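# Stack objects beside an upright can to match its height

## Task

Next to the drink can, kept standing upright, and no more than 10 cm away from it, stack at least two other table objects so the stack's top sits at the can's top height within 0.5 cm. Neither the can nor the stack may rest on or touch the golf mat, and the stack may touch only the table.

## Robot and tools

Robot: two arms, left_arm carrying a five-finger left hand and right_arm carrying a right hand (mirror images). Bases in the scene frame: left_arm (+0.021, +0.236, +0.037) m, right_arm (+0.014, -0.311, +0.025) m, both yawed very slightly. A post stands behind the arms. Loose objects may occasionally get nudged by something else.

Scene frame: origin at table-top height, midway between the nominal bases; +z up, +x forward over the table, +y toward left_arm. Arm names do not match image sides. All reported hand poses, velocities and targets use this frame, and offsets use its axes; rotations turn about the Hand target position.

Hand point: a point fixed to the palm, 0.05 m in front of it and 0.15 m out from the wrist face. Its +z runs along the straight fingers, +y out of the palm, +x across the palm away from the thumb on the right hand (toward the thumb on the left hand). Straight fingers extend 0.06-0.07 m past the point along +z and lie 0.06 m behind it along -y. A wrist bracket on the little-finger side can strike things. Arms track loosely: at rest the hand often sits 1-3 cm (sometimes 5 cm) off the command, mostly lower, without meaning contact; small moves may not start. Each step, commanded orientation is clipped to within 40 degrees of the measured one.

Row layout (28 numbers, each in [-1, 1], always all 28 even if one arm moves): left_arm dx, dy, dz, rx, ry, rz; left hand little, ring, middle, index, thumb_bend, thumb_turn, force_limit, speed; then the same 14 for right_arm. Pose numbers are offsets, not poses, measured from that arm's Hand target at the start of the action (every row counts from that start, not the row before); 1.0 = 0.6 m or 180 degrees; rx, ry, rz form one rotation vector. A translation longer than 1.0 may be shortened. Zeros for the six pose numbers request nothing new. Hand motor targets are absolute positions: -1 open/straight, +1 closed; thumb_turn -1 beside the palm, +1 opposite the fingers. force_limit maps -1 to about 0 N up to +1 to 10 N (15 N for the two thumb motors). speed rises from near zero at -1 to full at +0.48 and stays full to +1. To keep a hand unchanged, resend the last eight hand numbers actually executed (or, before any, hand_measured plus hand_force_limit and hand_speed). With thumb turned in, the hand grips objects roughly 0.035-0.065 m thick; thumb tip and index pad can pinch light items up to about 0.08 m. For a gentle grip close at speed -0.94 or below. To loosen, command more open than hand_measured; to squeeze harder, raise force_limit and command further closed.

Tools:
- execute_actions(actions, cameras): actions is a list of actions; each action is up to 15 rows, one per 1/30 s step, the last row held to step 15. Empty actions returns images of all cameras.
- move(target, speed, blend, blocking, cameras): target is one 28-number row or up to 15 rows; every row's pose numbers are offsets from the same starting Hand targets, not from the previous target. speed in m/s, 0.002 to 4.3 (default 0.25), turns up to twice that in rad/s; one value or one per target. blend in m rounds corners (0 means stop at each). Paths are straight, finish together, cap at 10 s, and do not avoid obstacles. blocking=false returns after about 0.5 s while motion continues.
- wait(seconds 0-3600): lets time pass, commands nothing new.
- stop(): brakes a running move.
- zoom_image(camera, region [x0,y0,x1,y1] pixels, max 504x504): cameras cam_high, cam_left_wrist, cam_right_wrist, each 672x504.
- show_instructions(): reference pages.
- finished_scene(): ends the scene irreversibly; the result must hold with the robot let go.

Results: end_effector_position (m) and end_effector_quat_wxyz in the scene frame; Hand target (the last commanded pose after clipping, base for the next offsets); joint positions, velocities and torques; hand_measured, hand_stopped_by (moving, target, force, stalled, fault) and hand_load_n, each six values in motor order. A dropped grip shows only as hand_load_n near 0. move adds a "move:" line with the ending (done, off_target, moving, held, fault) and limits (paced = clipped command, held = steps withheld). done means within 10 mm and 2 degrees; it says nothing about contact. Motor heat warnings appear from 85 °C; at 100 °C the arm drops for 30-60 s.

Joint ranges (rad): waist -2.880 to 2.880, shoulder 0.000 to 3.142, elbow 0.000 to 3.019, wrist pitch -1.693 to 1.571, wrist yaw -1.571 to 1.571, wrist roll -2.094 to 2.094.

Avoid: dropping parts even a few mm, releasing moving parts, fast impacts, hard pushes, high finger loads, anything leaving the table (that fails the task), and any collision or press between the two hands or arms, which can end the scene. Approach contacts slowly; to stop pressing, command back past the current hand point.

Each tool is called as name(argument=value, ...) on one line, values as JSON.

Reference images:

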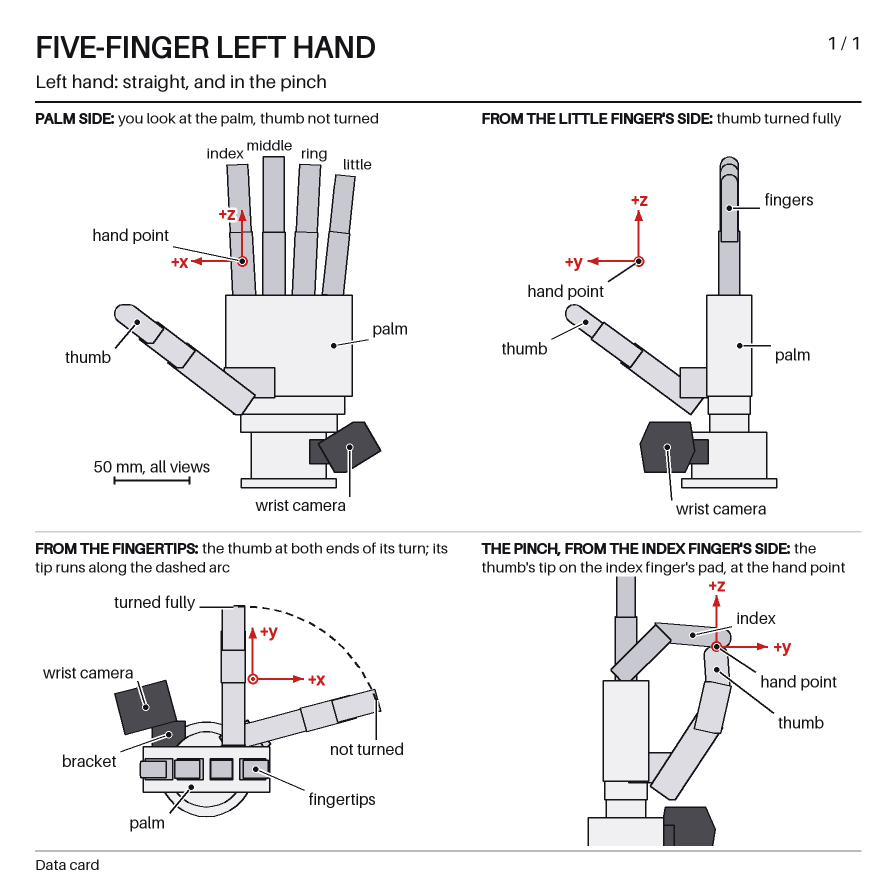

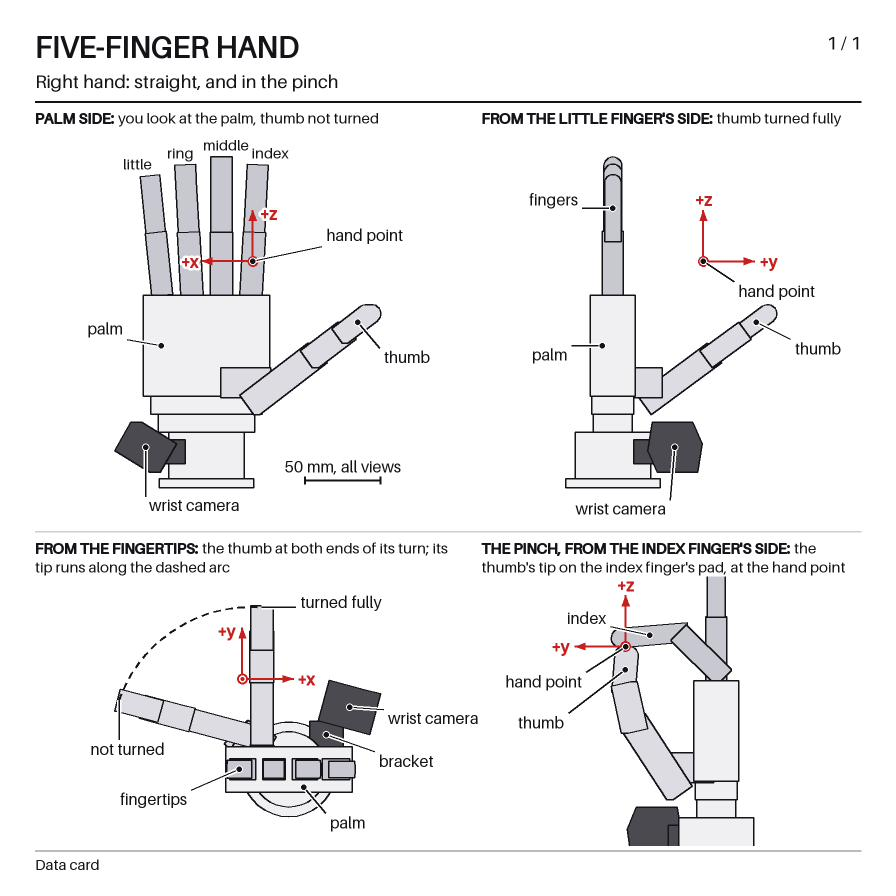

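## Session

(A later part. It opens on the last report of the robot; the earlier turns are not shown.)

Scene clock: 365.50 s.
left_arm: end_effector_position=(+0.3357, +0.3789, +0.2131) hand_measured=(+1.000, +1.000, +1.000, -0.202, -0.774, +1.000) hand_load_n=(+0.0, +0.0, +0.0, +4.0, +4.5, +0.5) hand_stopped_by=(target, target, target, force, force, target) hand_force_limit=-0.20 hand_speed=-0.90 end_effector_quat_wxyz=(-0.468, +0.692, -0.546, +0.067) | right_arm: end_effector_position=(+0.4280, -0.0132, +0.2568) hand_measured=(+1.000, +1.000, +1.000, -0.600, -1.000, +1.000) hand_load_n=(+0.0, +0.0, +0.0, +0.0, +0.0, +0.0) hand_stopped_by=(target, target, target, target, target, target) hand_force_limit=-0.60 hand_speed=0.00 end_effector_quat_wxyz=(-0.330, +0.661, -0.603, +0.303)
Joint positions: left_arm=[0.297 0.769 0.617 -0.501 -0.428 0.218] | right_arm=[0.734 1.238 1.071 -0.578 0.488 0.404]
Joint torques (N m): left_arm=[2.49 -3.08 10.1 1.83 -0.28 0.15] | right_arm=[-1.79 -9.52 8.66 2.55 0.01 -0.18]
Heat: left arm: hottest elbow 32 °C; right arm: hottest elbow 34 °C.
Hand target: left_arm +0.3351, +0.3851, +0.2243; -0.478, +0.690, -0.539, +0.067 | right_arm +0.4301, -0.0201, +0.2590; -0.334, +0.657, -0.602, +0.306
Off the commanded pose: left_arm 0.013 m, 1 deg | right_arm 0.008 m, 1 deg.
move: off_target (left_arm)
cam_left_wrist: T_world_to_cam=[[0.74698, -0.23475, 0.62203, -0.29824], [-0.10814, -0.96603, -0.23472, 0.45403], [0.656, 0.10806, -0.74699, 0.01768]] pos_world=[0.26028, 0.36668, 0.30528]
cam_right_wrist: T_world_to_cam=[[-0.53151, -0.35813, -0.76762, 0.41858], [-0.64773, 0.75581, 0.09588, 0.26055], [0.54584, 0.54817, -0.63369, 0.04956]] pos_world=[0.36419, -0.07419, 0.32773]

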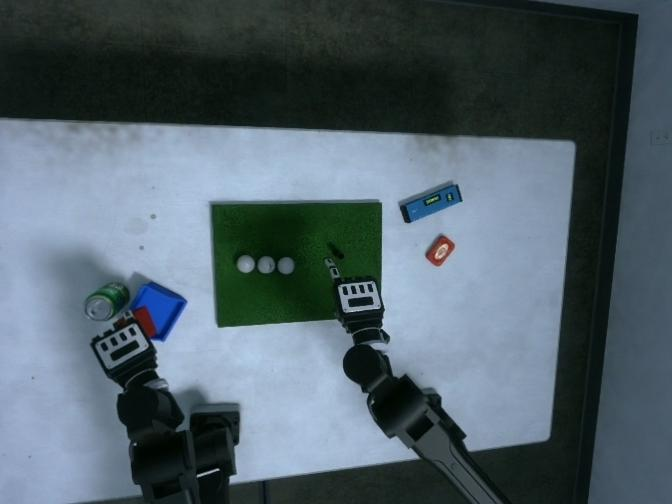

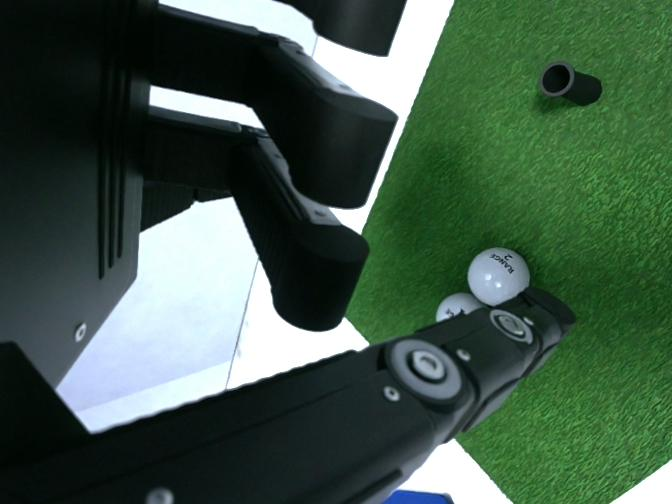

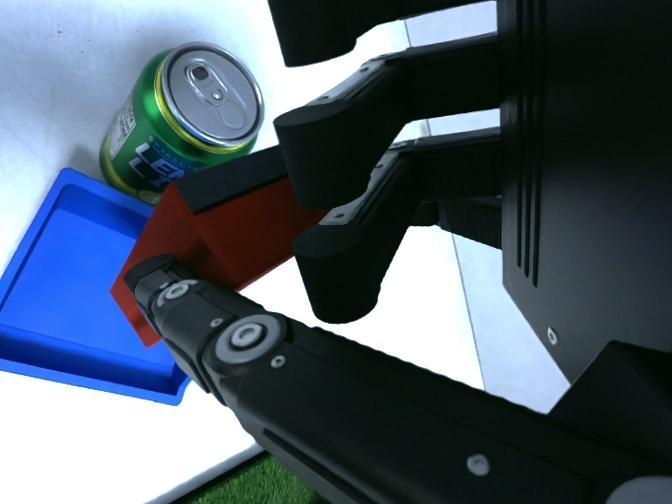

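move(target=[-0.0167,0.0162,-0.105,0.0249,0.0123,0,1,1,1,-0.1,-0.65,1,-0.2,-0.9, 0,0,0,0,0,0,1,1,1,-0.6,-1,1,-0.6,0], speed=0.08, cameras=["all"])

Scene clock: 372.77 s.
left_arm: end_effector_position=(+0.3168, +0.3885, +0.1492) hand_measured=(+1.000, +1.000, +1.000, -0.202, -0.774, +1.000) hand_load_n=(+0.0, +0.0, +0.0, +4.0, +4.5, +1.0) hand_stopped_by=(target, target, target, force, force, target) hand_force_limit=-0.20 hand_speed=-0.90 end_effector_quat_wxyz=(-0.479, +0.677, -0.558, +0.029) | right_arm: end_effector_position=(+0.4280, -0.0132, +0.2568) hand_measured=(+1.000, +1.000, +1.000, -0.600, -1.000, +1.000) hand_load_n=(+0.0, +0.0, +0.0, +0.0, +0.0, +0.5) hand_stopped_by=(target, target, target, target, target, target) hand_force_limit=-0.60 hand_speed=0.00 end_effector_quat_wxyz=(-0.330, +0.661, -0.603, +0.303)
Joint positions: left_arm=[0.297 0.794 0.448 -0.31 -0.481 0.288] | right_arm=[0.734 1.238 1.071 -0.578 0.488 0.404]
Joint torques (N m): left_arm=[1.79 -1.67 9.78 2.96 -0.42 0.17] | right_arm=[-1.79 -9.52 8.66 2.54 0.01 -0.18]
Heat: left arm: hottest elbow 31 °C; right arm: hottest elbow 34 °C.
Hand target: left_arm +0.3250, +0.3949, +0.1613; -0.494, +0.672, -0.550, +0.033 | right_arm +0.4301, -0.0201, +0.2590; -0.334, +0.657, -0.602, +0.306
Off the commanded pose: left_arm 0.016 m, 2 deg | right_arm 0.008 m, 1 deg.
move: off_target (left_arm)
cam_left_wrist: T_world_to_cam=[[0.77898, -0.27401, 0.56401, -0.22846], [-0.11784, -0.94742, -0.29751, 0.45145], [0.61587, 0.16529, -0.77031, -0.02473]] pos_world=[0.24639, 0.3692, 0.24412]
cam_right_wrist: T_world_to_cam=[[-0.53151, -0.35813, -0.76762, 0.41858], [-0.64773, 0.75581, 0.09588, 0.26055], [0.54584, 0.54817, -0.63369, 0.04956]] pos_world=[0.36419, -0.07419, 0.32773]

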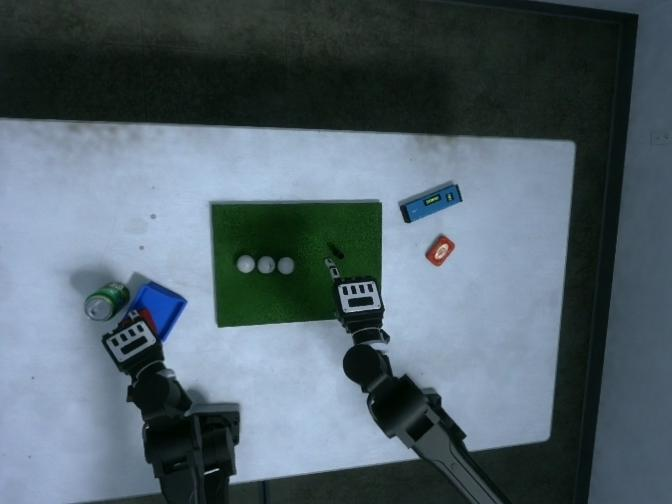

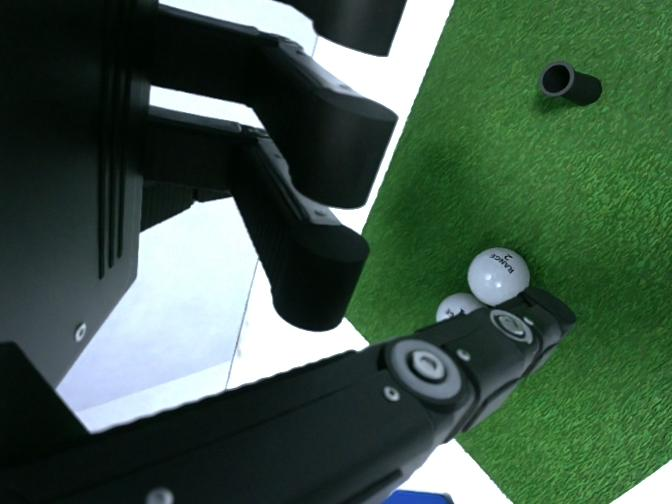

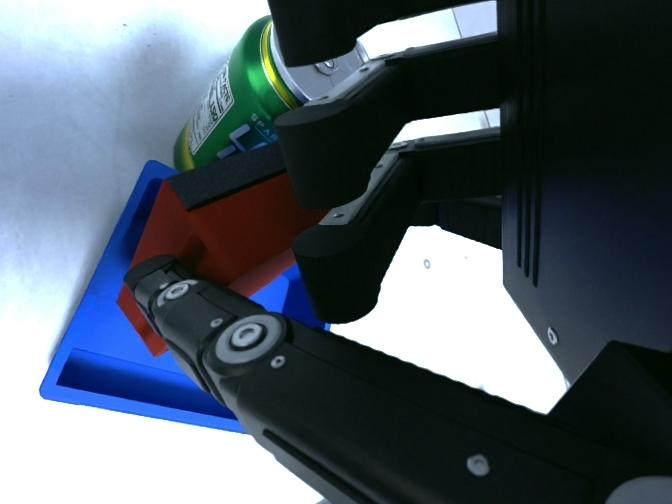

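zoom_image(camera="cam_right_wrist", region=[20, 130, 330, 450])

Scaled by 1.575.

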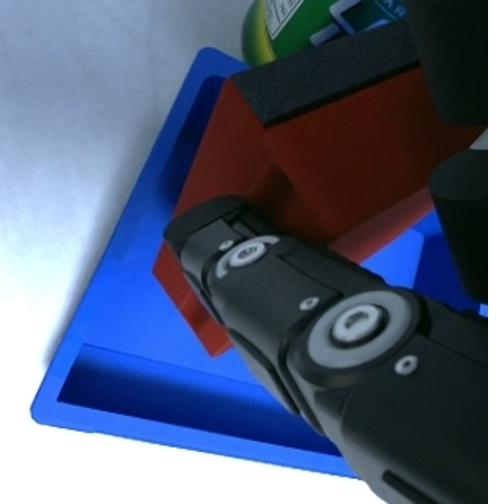

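move(target=[[0.02,-0.0125,-0.01,0.02,0.01,0,1,1,1,-0.1,-0.65,1,-0.2,-0.9, 0,0,0,0,0,0,1,1,1,-0.6,-1,1,-0.6,0],[0.02,-0.0125,-0.1,0.02,0.01,0,1,1,1,-0.1,-0.65,1,-0.2,-0.9, 0,0,0,0,0,0,1,1,1,-0.6,-1,1,-0.6,0]], speed=0.06, cameras=["all"])

zoom_image(camera="cam_right_wrist", region=[20, 130, 330, 450])

Scene clock: 377.93 s.
left_arm: end_effector_position=(+0.3293, +0.3899, +0.0979) hand_measured=(+1.000, +1.000, +1.000, -0.202, -0.774, +1.000) hand_load_n=(+0.0, +0.5, +0.0, +3.5, +5.0, +0.0) hand_stopped_by=(target, target, target, force, force, target) hand_force_limit=-0.20 hand_speed=-0.90 end_effector_quat_wxyz=(-0.499, +0.665, -0.556, -0.001) | right_arm: end_effector_position=(+0.4280, -0.0132, +0.2568) hand_measured=(+1.000, +1.000, +1.000, -0.600, -1.000, +1.000) hand_load_n=(+0.0, +0.0, +0.0, +0.5, +0.0, +0.0) hand_stopped_by=(target, target, target, target, target, target) hand_force_limit=-0.60 hand_speed=0.00 end_effector_quat_wxyz=(-0.330, +0.661, -0.603, +0.303)
Joint positions: left_arm=[0.232 0.981 0.359 -0.027 -0.593 0.297] | right_arm=[0.734 1.238 1.071 -0.578 0.488 0.404]
Joint torques (N m): left_arm=[-0.03 -2.2 7.94 2.78 -0.35 0.15] | right_arm=[-1.79 -9.52 8.65 2.52 0 -0.18]
Heat: left arm: hottest elbow 31 °C; right arm: hottest elbow 33 °C.
Hand target: left_arm +0.3370, +0.3874, +0.1013; -0.507, +0.657, -0.558, +0.005 | right_arm +0.4301, -0.0201, +0.2590; -0.334, +0.657, -0.602, +0.306
Off the commanded pose: left_arm 0.009 m, 1 deg | right_arm 0.008 m, 1 deg.
move: done
cam_left_wrist: T_world_to_cam=[[0.79206, -0.2983, 0.5326, -0.2006], [-0.1038, -0.92559, -0.36403, 0.43236], [0.60156, 0.23304, -0.76408, -0.09449]] pos_world=[0.26061, 0.36237, 0.19203]
cam_right_wrist: T_world_to_cam=[[-0.53151, -0.35813, -0.76762, 0.41858], [-0.64773, 0.75581, 0.09588, 0.26055], [0.54584, 0.54817, -0.63369, 0.04956]] pos_world=[0.36419, -0.07419, 0.32773]

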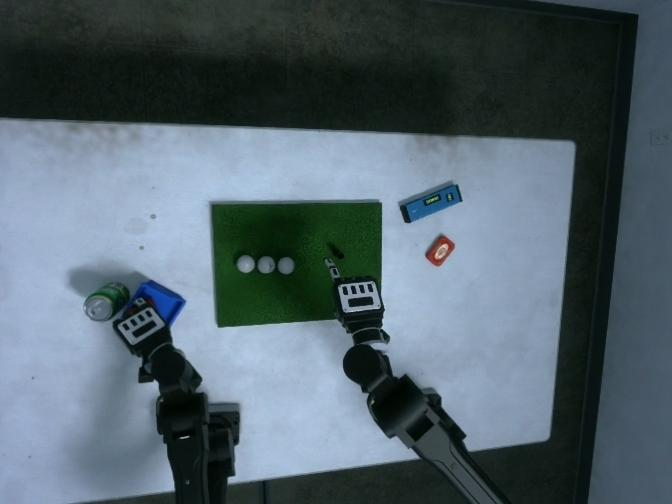

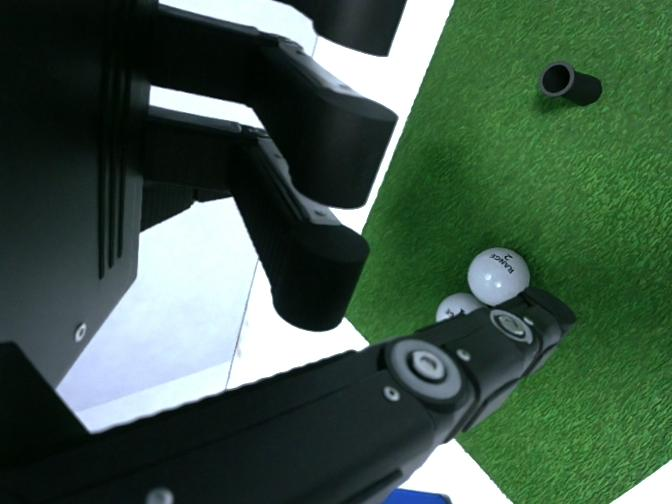

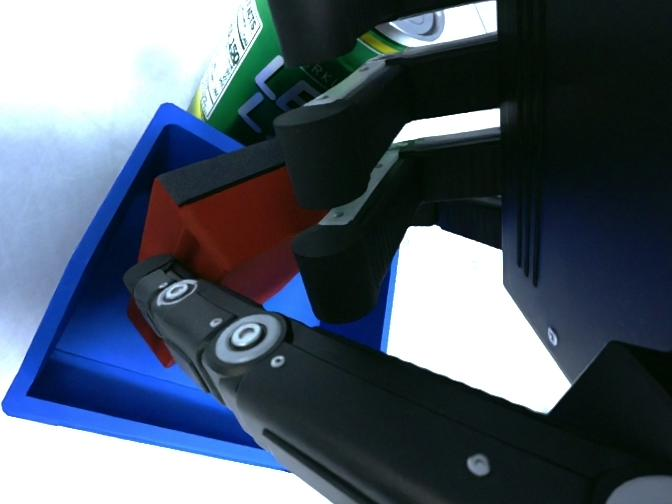

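Scaled by 1.575.

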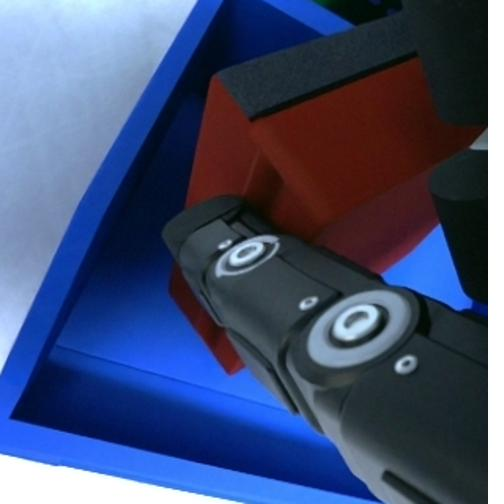

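zoom_image(camera="cam_high", region=[80, 250, 220, 370])

Scaled by 3.600.

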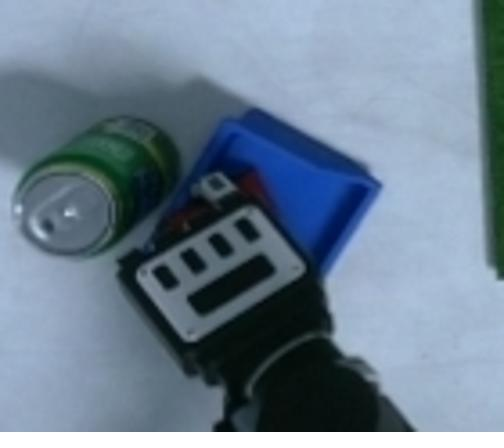

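move(target=[0,0,-0.035,0.02,0.01,0,1,1,1,-0.1,-0.65,1,-0.2,-0.9, 0,0,0,0,0,0,1,1,1,-0.6,-1,1,-0.6,0], speed=0.05, cameras=["cam_high","cam_right_wrist"])

zoom_image(camera="cam_right_wrist", region=[20, 130, 330, 450])

Scene clock: 381.60 s.
left_arm: end_effector_position=(+0.3361, +0.3930, +0.0887) hand_measured=(+1.000, +1.000, +1.000, -0.202, -0.774, +1.000) hand_load_n=(+0.0, +0.0, +0.0, +2.5, +5.5, -3.0) hand_stopped_by=(target, target, target, force, force, target) hand_force_limit=-0.20 hand_speed=-0.90 end_effector_quat_wxyz=(-0.523, +0.644, -0.558, -0.025) | right_arm: end_effector_position=(+0.4280, -0.0132, +0.2568) hand_measured=(+1.000, +1.000, +1.000, -0.600, -1.000, +1.000) hand_load_n=(+0.5, +0.0, +0.0, +0.0, +0.0, +0.5) hand_stopped_by=(target, target, target, target, target, target) hand_force_limit=-0.60 hand_speed=0.00 end_effector_quat_wxyz=(-0.330, +0.661, -0.603, +0.303)
Joint positions: left_arm=[0.192 1.066 0.336 0.115 -0.672 0.348] | right_arm=[0.734 1.238 1.071 -0.578 0.488 0.404]
Joint torques (N m): left_arm=[0.03 -1.55 6.43 2.44 -0.11 0.07] | right_arm=[-1.79 -9.52 8.68 2.51 0 -0.18]
Heat: left arm: hottest elbow 31 °C; right arm: hottest elbow 33 °C.
Hand target: left_arm +0.3371, +0.3875, +0.0804; -0.518, +0.641, -0.566, -0.023 | right_arm +0.4301, -0.0201, +0.2590; -0.334, +0.657, -0.602, +0.306
Off the commanded pose: left_arm 0.010 m, 1 deg | right_arm 0.008 m, 1 deg.
move: done
cam_right_wrist: T_world_to_cam=[[-0.53151, -0.35813, -0.76762, 0.41858], [-0.64773, 0.75581, 0.09588, 0.26055], [0.54584, 0.54817, -0.63369, 0.04956]] pos_world=[0.36419, -0.07419, 0.32773]

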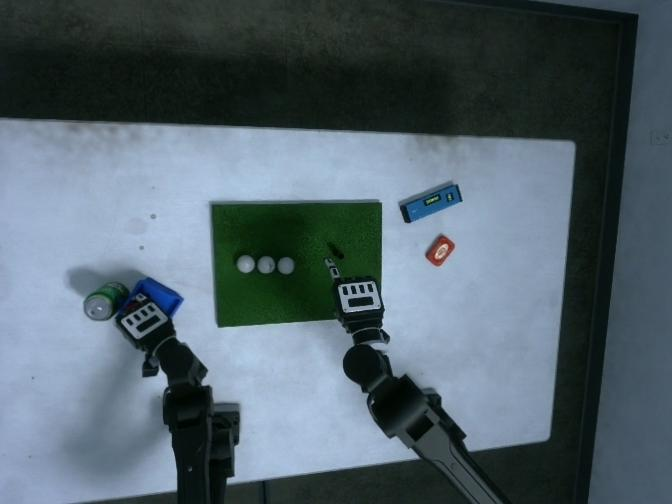

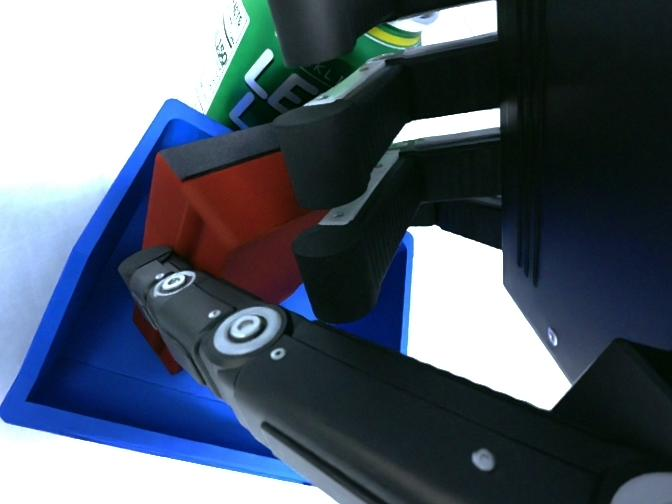

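Scaled by 1.575.

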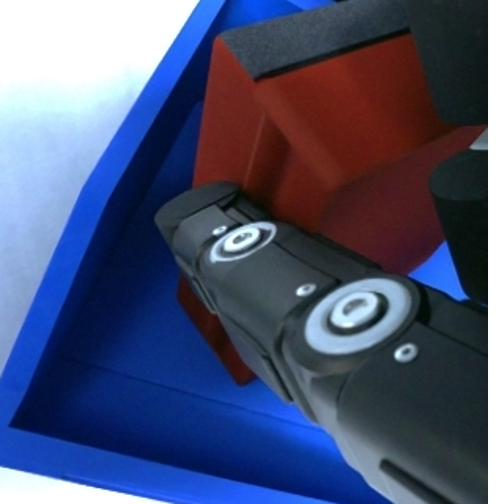

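execute_actions(actions=[], cameras=["cam_left_wrist","cam_right_wrist"])

Scene clock: 382.13 s.
left_arm: end_effector_position=(+0.3360, +0.3930, +0.0885) hand_measured=(+1.000, +1.000, +1.000, -0.202, -0.774, +1.000) hand_load_n=(+0.0, +0.0, +0.0, +2.0, +5.5, -3.0) hand_stopped_by=(target, target, target, force, force, target) hand_force_limit=-0.20 hand_speed=-0.90 end_effector_quat_wxyz=(-0.523, +0.644, -0.558, -0.026) | right_arm: end_effector_position=(+0.4280, -0.0132, +0.2568) hand_measured=(+1.000, +1.000, +1.000, -0.600, -1.000, +1.000) hand_load_n=(+0.0, +0.0, +0.0, +0.0, +0.0, +0.0) hand_stopped_by=(target, target, target, target, target, target) hand_force_limit=-0.60 hand_speed=0.00 end_effector_quat_wxyz=(-0.330, +0.661, -0.603, +0.303)
Joint positions: left_arm=[0.192 1.066 0.336 0.115 -0.672 0.348] | right_arm=[0.734 1.238 1.071 -0.578 0.488 0.404]
Joint velocities: within noise
Joint torques (N m): left_arm=[0.03 -1.55 6.46 2.47 -0.11 0.04] | right_arm=[-1.85 -9.52 8.65 2.52 0.01 -0.18]
Motor temperatures (°C): left_arm=[22 24 31 24 22 26] | right_arm=[25 26 33 23 22 23]
Heat: left arm: hottest elbow 31 °C; right arm: hottest elbow 33 °C.
Hand target: left_arm +0.3370, +0.3874, +0.0802; -0.518, +0.641, -0.566, -0.023 | right_arm +0.4301, -0.0201, +0.2590; -0.334, +0.657, -0.602, +0.306
Off the commanded pose: left_arm 0.010 m, 1 deg | right_arm 0.008 m, 1 deg.
camera_calibration:
cam_left_wrist: T_world_to_cam=[[0.79599, -0.34097, 0.50014, -0.18161], [-0.1091, -0.89354, -0.43553, 0.42799], [0.59539, 0.29211, -0.74845, -0.12895]] pos_world=[0.26803, 0.35817, 0.18072]
cam_right_wrist: T_world_to_cam=[[-0.53151, -0.35813, -0.76762, 0.41858], [-0.64773, 0.75581, 0.09588, 0.26055], [0.54584, 0.54817, -0.63369, 0.04956]] pos_world=[0.36419, -0.07419, 0.32773]
Images, in order (width x height): cam_left_wrist 672x504, cam_right_wrist 672x504.

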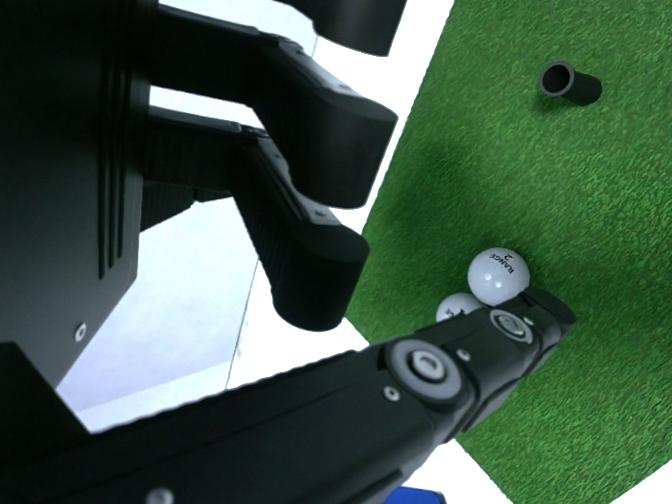

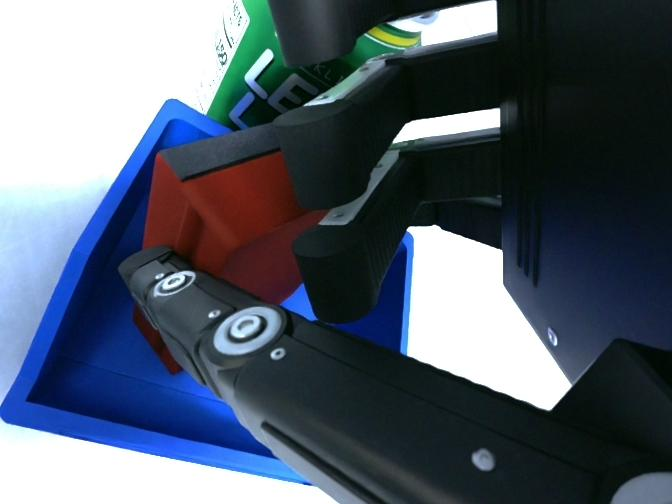

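zoom_image(camera="cam_right_wrist", region=[0, 80, 200, 300])

execute_actions(actions=[], cameras=["cam_high"])

zoom_image(camera="cam_high", region=[80, 260, 200, 360])

Scaled by 2.291.

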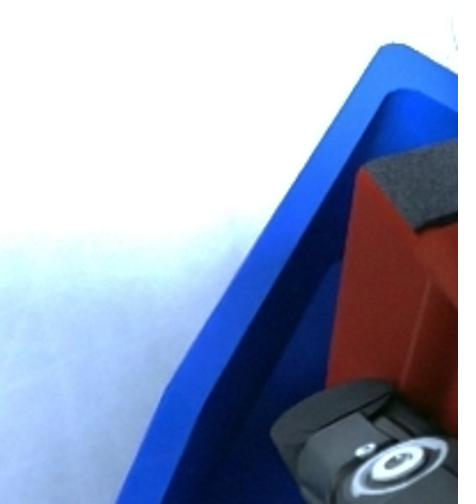

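Scene clock: 385.67 s.
left_arm: end_effector_position=(+0.3360, +0.3930, +0.0885) hand_measured=(+1.000, +1.000, +1.000, -0.202, -0.774, +1.000) hand_load_n=(+0.0, +0.0, +0.5, +2.0, +5.5, -3.0) hand_stopped_by=(target, target, target, force, force, target) hand_force_limit=-0.20 hand_speed=-0.90 end_effector_quat_wxyz=(-0.523, +0.644, -0.558, -0.026) | right_arm: end_effector_position=(+0.4280, -0.0132, +0.2568) hand_measured=(+1.000, +1.000, +1.000, -0.600, -1.000, +1.000) hand_load_n=(+0.0, +0.0, +0.0, +0.0, +0.0, +0.0) hand_stopped_by=(target, target, target, target, target, target) hand_force_limit=-0.60 hand_speed=0.00 end_effector_quat_wxyz=(-0.330, +0.661, -0.603, +0.303)
Joint positions: left_arm=[0.192 1.066 0.336 0.115 -0.672 0.348] | right_arm=[0.734 1.238 1.071 -0.578 0.488 0.404]
Joint velocities: within noise
Joint torques (N m): left_arm=[-0.03 -1.55 6.45 2.48 -0.11 0.04] | right_arm=[-1.79 -9.52 8.65 2.52 0.01 -0.18]
Motor temperatures (°C): left_arm=[22 24 31 24 22 26] | right_arm=[25 26 33 23 22 23]
Heat: left arm: hottest elbow 31 °C; right arm: hottest elbow 33 °C.
Hand target: left_arm +0.3370, +0.3874, +0.0802; -0.518, +0.641, -0.566, -0.023 | right_arm +0.4301, -0.0201, +0.2590; -0.334, +0.657, -0.602, +0.306
Off the commanded pose: left_arm 0.010 m, 1 deg | right_arm 0.008 m, 1 deg.
Images, in order (width x height): cam_high 672x504.

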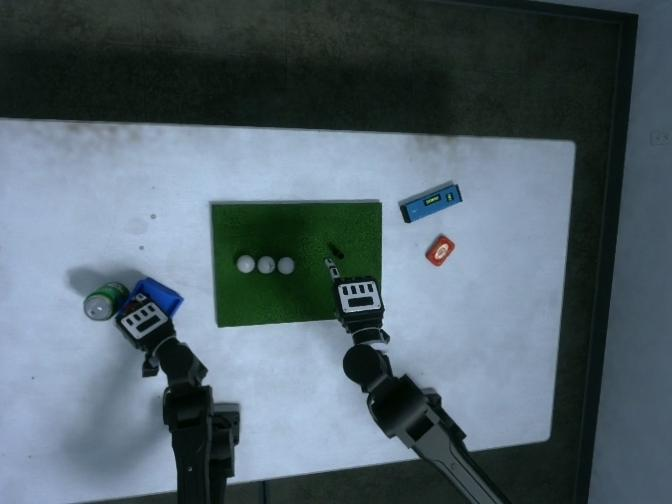

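Scaled by 4.200.

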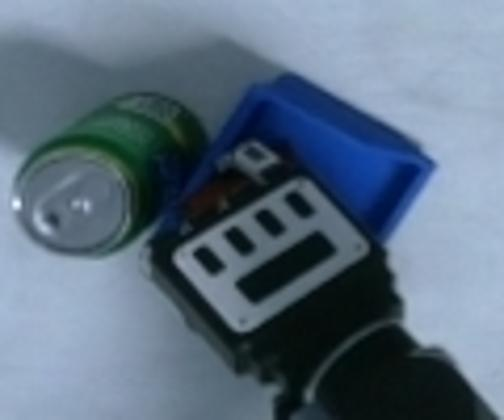

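move(target=[-0.0017,0.0092,0.0138,0,0,0,1,1,1,-0.1,-0.65,1,-0.2,-0.9, 0,0,0,0,0,0,1,1,1,-0.6,-1,1,-0.6,0], speed=0.03, cameras=["cam_left_wrist","cam_right_wrist"])

Scene clock: 392.33 s.
left_arm: end_effector_position=(+0.3366, +0.3916, +0.0887) hand_measured=(+1.000, +1.000, +1.000, -0.202, -0.774, +1.000) hand_load_n=(+0.0, +0.0, +0.0, +2.5, +5.5, -1.5) hand_stopped_by=(target, target, target, force, force, target) hand_force_limit=-0.20 hand_speed=-0.90 end_effector_quat_wxyz=(-0.521, +0.640, -0.565, -0.023) | right_arm: end_effector_position=(+0.4280, -0.0132, +0.2568) hand_measured=(+1.000, +1.000, +1.000, -0.600, -1.000, +1.000) hand_load_n=(+0.0, +0.0, +0.0, +0.0, +0.0, +0.0) hand_stopped_by=(target, target, target, target, target, target) hand_force_limit=-0.60 hand_speed=0.00 end_effector_quat_wxyz=(-0.330, +0.661, -0.603, +0.303)
Joint positions: left_arm=[0.192 1.062 0.336 0.112 -0.659 0.36] | right_arm=[0.734 1.238 1.071 -0.578 0.488 0.404]
Joint torques (N m): left_arm=[1.96 -3.6 7.27 1.5 0.12 0.08] | right_arm=[-1.73 -9.58 8.66 2.55 0 -0.17]
Heat: left arm: hottest elbow 30 °C; right arm: hottest elbow 33 °C.
Hand target: left_arm +0.3360, +0.3930, +0.0887; -0.518, +0.641, -0.566, -0.023 | right_arm +0.4301, -0.0201, +0.2590; -0.334, +0.657, -0.602, +0.306
Off the commanded pose: left_arm 0.002 m, 0 deg | right_arm 0.008 m, 1 deg.
move: done
cam_left_wrist: T_world_to_cam=[[0.79357, -0.35356, 0.49522, -0.17659], [-0.12635, -0.89187, -0.43427, 0.43197], [0.59522, 0.28206, -0.75244, -0.1244]] pos_world=[0.26876, 0.35791, 0.18144]
cam_right_wrist: T_world_to_cam=[[-0.53151, -0.35813, -0.76762, 0.41858], [-0.64773, 0.75581, 0.09588, 0.26055], [0.54584, 0.54817, -0.63369, 0.04956]] pos_world=[0.36419, -0.07419, 0.32773]

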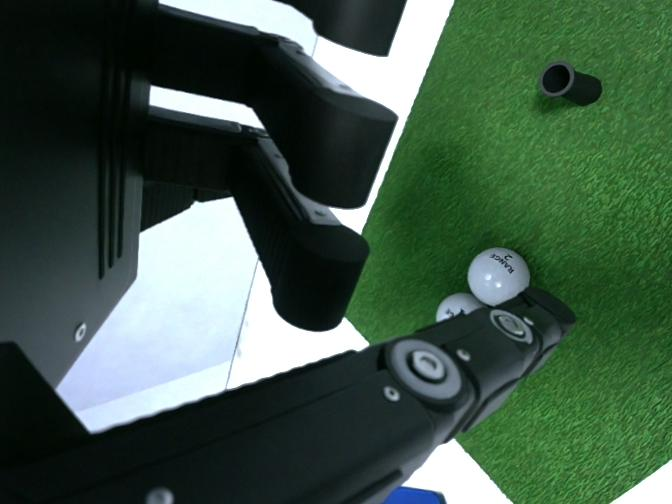

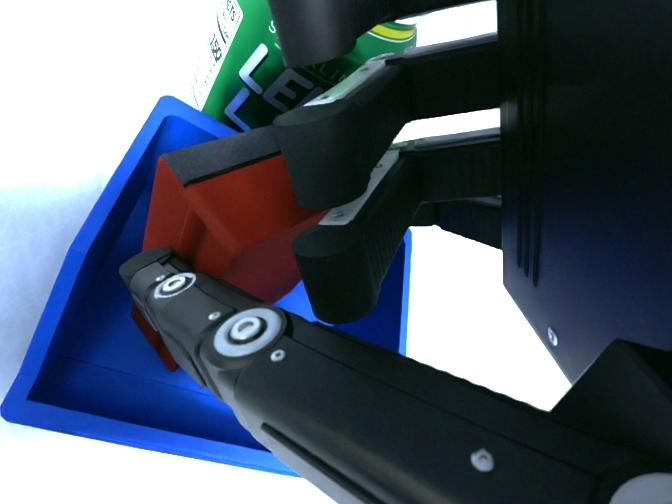

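zoom_image(camera="cam_right_wrist", region=[60, 240, 240, 420])

Scaled by 2.800.

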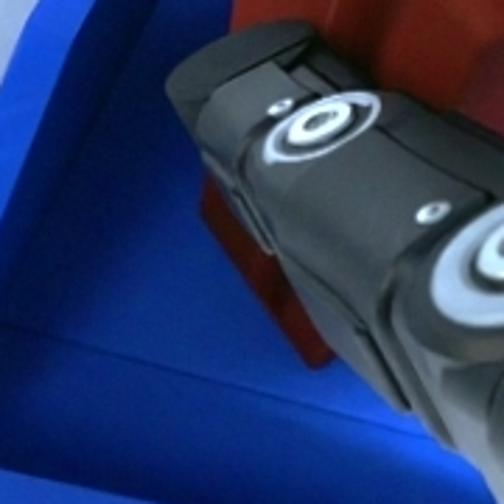

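execute_actions(actions=[[[0,0,0,0,0,0,1,1,1,-0.35,-0.9,1,-0.2,-0.9, 0,0,0,0,0,0,1,1,1,-0.6,-1,1,-0.6,0]],[[0,0,0,0,0,0,1,1,1,-0.45,-1,1,-0.2,-0.9, 0,0,0,0,0,0,1,1,1,-0.6,-1,1,-0.6,0]]], cameras=["cam_right_wrist"])

Scene clock: 396.00 s.
left_arm: end_effector_position=(+0.3368, +0.3906, +0.0878) hand_measured=(+1.000, +1.000, +1.000, -0.450, -1.000, +1.000) hand_load_n=(+0.0, +0.0, +0.0, +0.0, +0.0, +0.0) hand_stopped_by=(target, target, target, target, target, target) hand_force_limit=-0.20 hand_speed=-0.90 end_effector_quat_wxyz=(-0.519, +0.639, -0.567, -0.021) | right_arm: end_effector_position=(+0.4280, -0.0132, +0.2568) hand_measured=(+1.000, +1.000, +1.000, -0.600, -1.000, +1.000) hand_load_n=(+0.0, +0.0, +0.0, -0.5, +0.0, +0.0) hand_stopped_by=(target, target, target, target, target, target) hand_force_limit=-0.60 hand_speed=0.00 end_effector_quat_wxyz=(-0.330, +0.661, -0.603, +0.303)
Joint positions: left_arm=[0.192 1.062 0.336 0.109 -0.652 0.361] | right_arm=[0.734 1.238 1.071 -0.578 0.488 0.404]
Joint torques (N m): left_arm=[1.96 -3.66 7.25 1.62 -0.15 0.08] | right_arm=[-1.79 -9.47 8.65 2.55 0 -0.17]
Heat: left arm: hottest elbow 30 °C; right arm: hottest elbow 33 °C.
Hand target: left_arm +0.3360, +0.3930, +0.0886; -0.518, +0.641, -0.566, -0.023 | right_arm +0.4301, -0.0201, +0.2590; -0.334, +0.657, -0.602, +0.306
Off the commanded pose: left_arm 0.003 m, 0 deg | right_arm 0.008 m, 1 deg.
cam_right_wrist: T_world_to_cam=[[-0.53151, -0.35813, -0.76762, 0.41858], [-0.64773, 0.75581, 0.09588, 0.26055], [0.54584, 0.54817, -0.63369, 0.04956]] pos_world=[0.36419, -0.07419, 0.32773]

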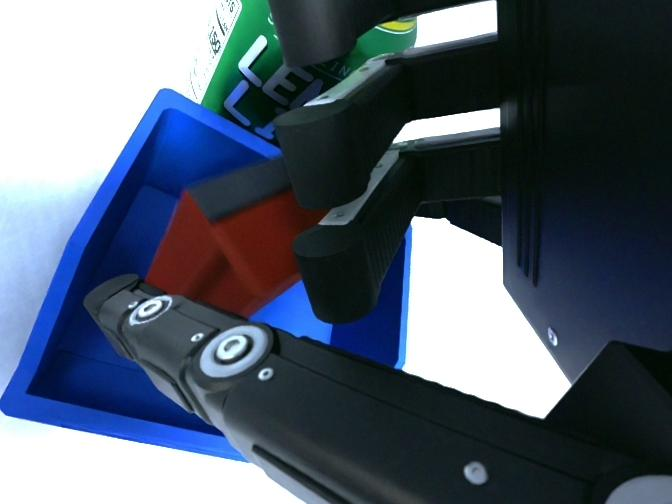

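execute_actions(actions=[], cameras=["cam_left_wrist","cam_right_wrist"])

zoom_image(camera="cam_right_wrist", region=[0, 70, 420, 450])

Scene clock: 396.33 s.
left_arm: end_effector_position=(+0.3368, +0.3906, +0.0878) hand_measured=(+1.000, +1.000, +1.000, -0.450, -1.000, +1.000) hand_load_n=(+0.0, +0.0, +0.0, +0.0, +0.0, +0.0) hand_stopped_by=(target, target, target, target, target, target) hand_force_limit=-0.20 hand_speed=-0.90 end_effector_quat_wxyz=(-0.519, +0.639, -0.567, -0.021) | right_arm: end_effector_position=(+0.4280, -0.0132, +0.2568) hand_measured=(+1.000, +1.000, +1.000, -0.600, -1.000, +1.000) hand_load_n=(+0.0, +0.0, +0.0, +0.0, +0.0, +0.0) hand_stopped_by=(target, target, target, target, target, target) hand_force_limit=-0.60 hand_speed=0.00 end_effector_quat_wxyz=(-0.330, +0.661, -0.603, +0.303)
Joint positions: left_arm=[0.192 1.062 0.336 0.109 -0.652 0.361] | right_arm=[0.734 1.238 1.071 -0.578 0.488 0.404]
Joint velocities: within noise
Joint torques (N m): left_arm=[1.96 -3.66 7.27 1.61 -0.15 0.08] | right_arm=[-1.73 -9.52 8.68 2.55 0 -0.18]
Motor temperatures (°C): left_arm=[22 24 30 24 22 26] | right_arm=[25 26 33 23 22 23]
Heat: left arm: hottest elbow 30 °C; right arm: hottest elbow 33 °C.
Hand target: left_arm +0.3360, +0.3930, +0.0886; -0.518, +0.641, -0.566, -0.023 | right_arm +0.4301, -0.0201, +0.2590; -0.334, +0.657, -0.602, +0.306
Off the commanded pose: left_arm 0.003 m, 0 deg | right_arm 0.008 m, 1 deg.
camera_calibration:
cam_left_wrist: T_world_to_cam=[[0.79288, -0.35606, 0.49452, -0.17535], [-0.13262, -0.89291, -0.43027, 0.43282], [0.59477, 0.27557, -0.75519, -0.12196]] pos_world=[0.26897, 0.35764, 0.18084]
cam_right_wrist: T_world_to_cam=[[-0.53151, -0.35813, -0.76762, 0.41858], [-0.64773, 0.75581, 0.09588, 0.26055], [0.54584, 0.54817, -0.63369, 0.04956]] pos_world=[0.36419, -0.07419, 0.32773]
Images, in order (width x height): cam_left_wrist 672x504, cam_right_wrist 672x504.

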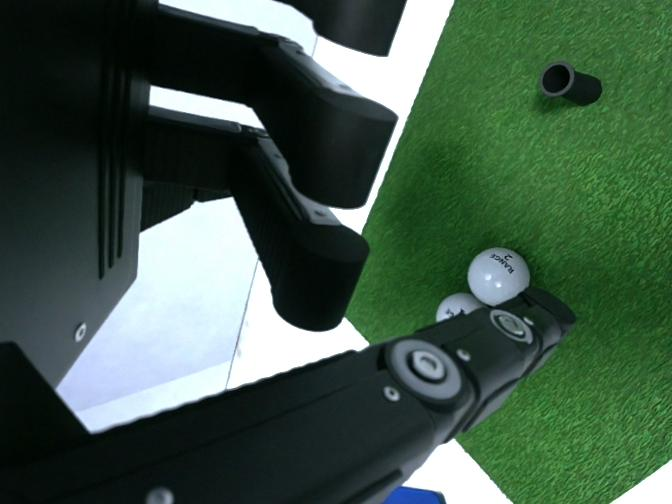

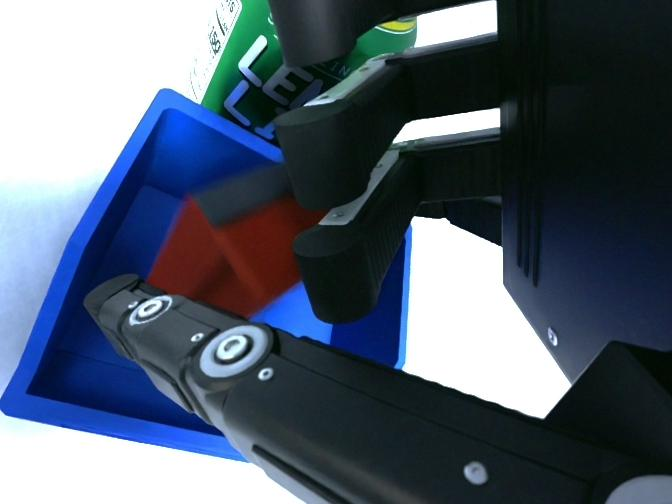

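Scaled by 1.200.

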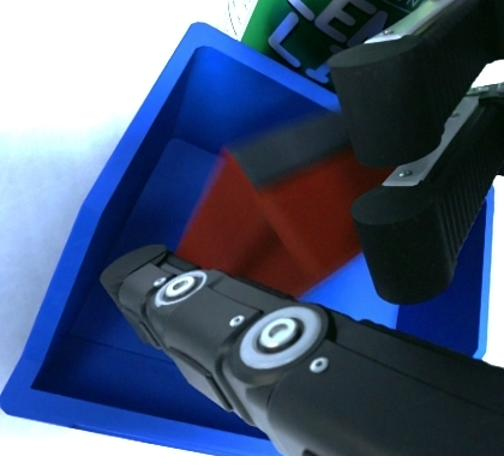

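wait(seconds=0.5, cameras=["cam_right_wrist"])

Scene clock: 397.13 s.
left_arm: end_effector_position=(+0.3368, +0.3906, +0.0878) hand_measured=(+1.000, +1.000, +1.000, -0.450, -1.000, +1.000) hand_load_n=(+0.0, +0.0, +0.0, +0.0, +0.0, +0.0) hand_stopped_by=(target, target, target, target, target, target) hand_force_limit=-0.20 hand_speed=-0.90 end_effector_quat_wxyz=(-0.519, +0.639, -0.567, -0.021) | right_arm: end_effector_position=(+0.4280, -0.0132, +0.2568) hand_measured=(+1.000, +1.000, +1.000, -0.600, -1.000, +1.000) hand_load_n=(+0.0, +0.0, +0.0, -0.5, +0.0, +0.0) hand_stopped_by=(target, target, target, target, target, target) hand_force_limit=-0.60 hand_speed=0.00 end_effector_quat_wxyz=(-0.330, +0.661, -0.603, +0.303)
Joint positions: left_arm=[0.192 1.062 0.336 0.109 -0.652 0.361] | right_arm=[0.734 1.238 1.071 -0.578 0.488 0.404]
Joint torques (N m): left_arm=[1.96 -3.66 7.27 1.61 -0.15 0.08] | right_arm=[-1.73 -9.47 8.65 2.55 0.01 -0.17]
Heat: left arm: hottest elbow 30 °C; right arm: hottest elbow 33 °C.
Hand target: left_arm +0.3360, +0.3930, +0.0886; -0.518, +0.641, -0.566, -0.023 | right_arm +0.4301, -0.0201, +0.2590; -0.334, +0.657, -0.602, +0.306
Off the commanded pose: left_arm 0.003 m, 0 deg | right_arm 0.008 m, 1 deg.
wait: 0.50 s; at rest from the start
cam_right_wrist: T_world_to_cam=[[-0.53151, -0.35813, -0.76762, 0.41858], [-0.64773, 0.75581, 0.09588, 0.26055], [0.54584, 0.54817, -0.63369, 0.04956]] pos_world=[0.36419, -0.07419, 0.32773]

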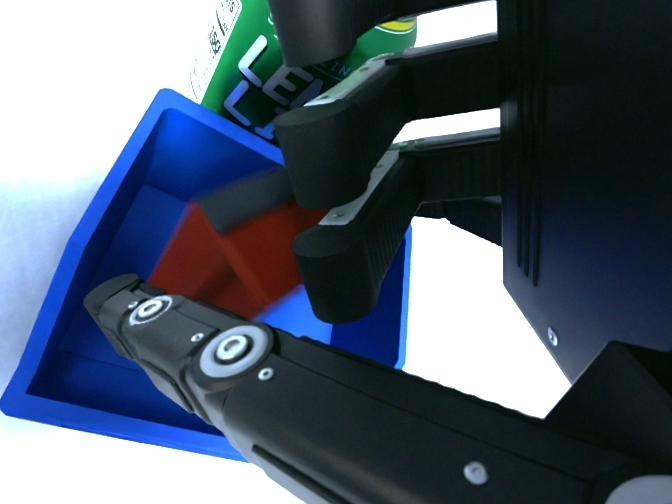

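execute_actions(actions=[[[0,0,0,0,0,0,1,1,1,-0.12,-0.66,1,-0.4,-0.7, 0,0,0,0,0,0,1,1,1,-0.6,-1,1,-0.6,0]],[[0,0,0,0,0,0,1,1,1,-0.12,-0.66,1,-0.4,-0.7, 0,0,0,0,0,0,1,1,1,-0.6,-1,1,-0.6,0]]], cameras=["cam_left_wrist","cam_right_wrist"])

zoom_image(camera="cam_right_wrist", region=[0, 70, 420, 450])

Scene clock: 398.93 s.
left_arm: end_effector_position=(+0.3370, +0.3904, +0.0877) hand_measured=(+1.000, +1.000, +1.000, -0.150, -0.832, +1.000) hand_load_n=(+0.0, +0.0, +0.5, +5.5, +5.0, +0.0) hand_stopped_by=(target, target, target, force, force, target) hand_force_limit=-0.40 hand_speed=-0.70 end_effector_quat_wxyz=(-0.519, +0.639, -0.568, -0.021) | right_arm: end_effector_position=(+0.4280, -0.0132, +0.2568) hand_measured=(+1.000, +1.000, +1.000, -0.600, -1.000, +1.000) hand_load_n=(+0.0, +0.0, +0.5, +0.0, +0.0, +0.0) hand_stopped_by=(target, target, target, target, target, target) hand_force_limit=-0.60 hand_speed=0.00 end_effector_quat_wxyz=(-0.330, +0.661, -0.603, +0.303)
Joint positions: left_arm=[0.192 1.062 0.336 0.109 -0.65 0.361] | right_arm=[0.734 1.238 1.071 -0.578 0.488 0.404]
Joint torques (N m): left_arm=[2.02 -3.66 7.27 1.62 -0.22 0.08] | right_arm=[-1.79 -9.52 8.66 2.54 0 -0.18]
Heat: left arm: hottest elbow 30 °C; right arm: hottest elbow 33 °C.
Hand target: left_arm +0.3360, +0.3929, +0.0886; -0.518, +0.641, -0.566, -0.023 | right_arm +0.4301, -0.0201, +0.2590; -0.334, +0.657, -0.602, +0.306
Off the commanded pose: left_arm 0.003 m, 0 deg | right_arm 0.008 m, 1 deg.
cam_left_wrist: T_world_to_cam=[[0.7924, -0.35662, 0.49489, -0.17512], [-0.1337, -0.89312, -0.4295, 0.43302], [0.59517, 0.27416, -0.75539, -0.12167]] pos_world=[0.26907, 0.35764, 0.18074]
cam_right_wrist: T_world_to_cam=[[-0.53151, -0.35813, -0.76762, 0.41858], [-0.64773, 0.75581, 0.09588, 0.26055], [0.54584, 0.54817, -0.63369, 0.04956]] pos_world=[0.36419, -0.07419, 0.32773]

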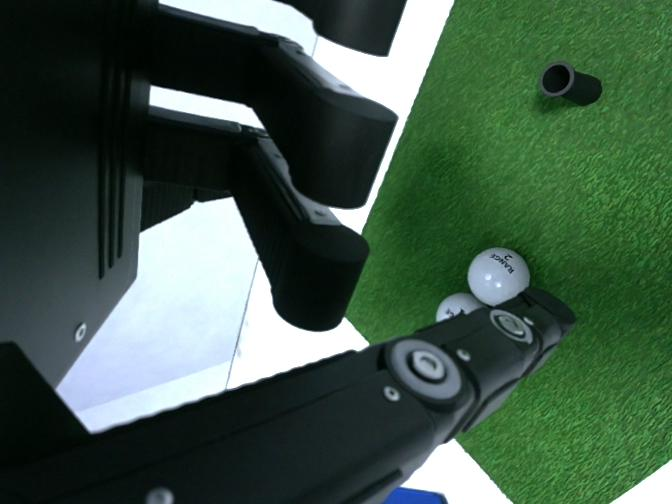

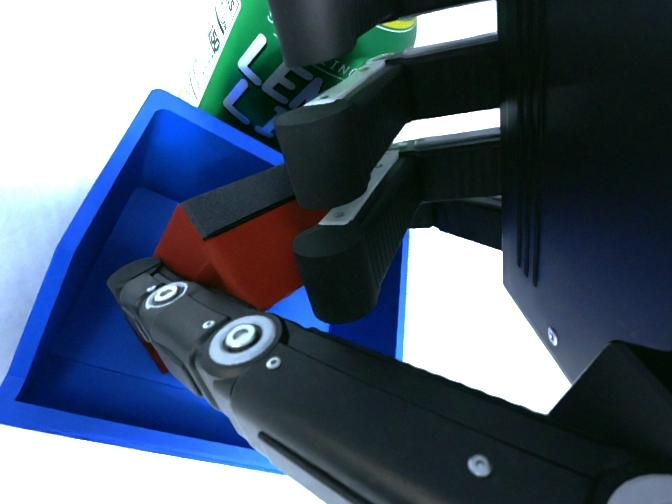

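Scaled by 1.200.

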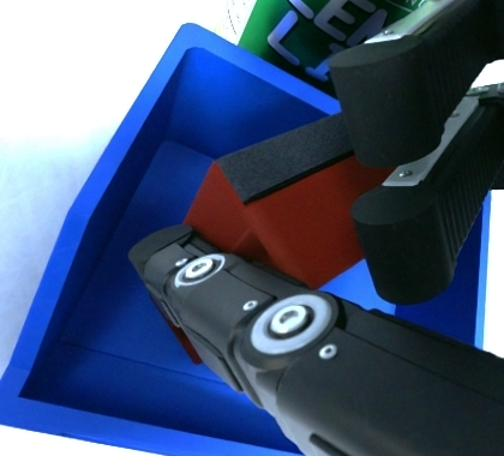

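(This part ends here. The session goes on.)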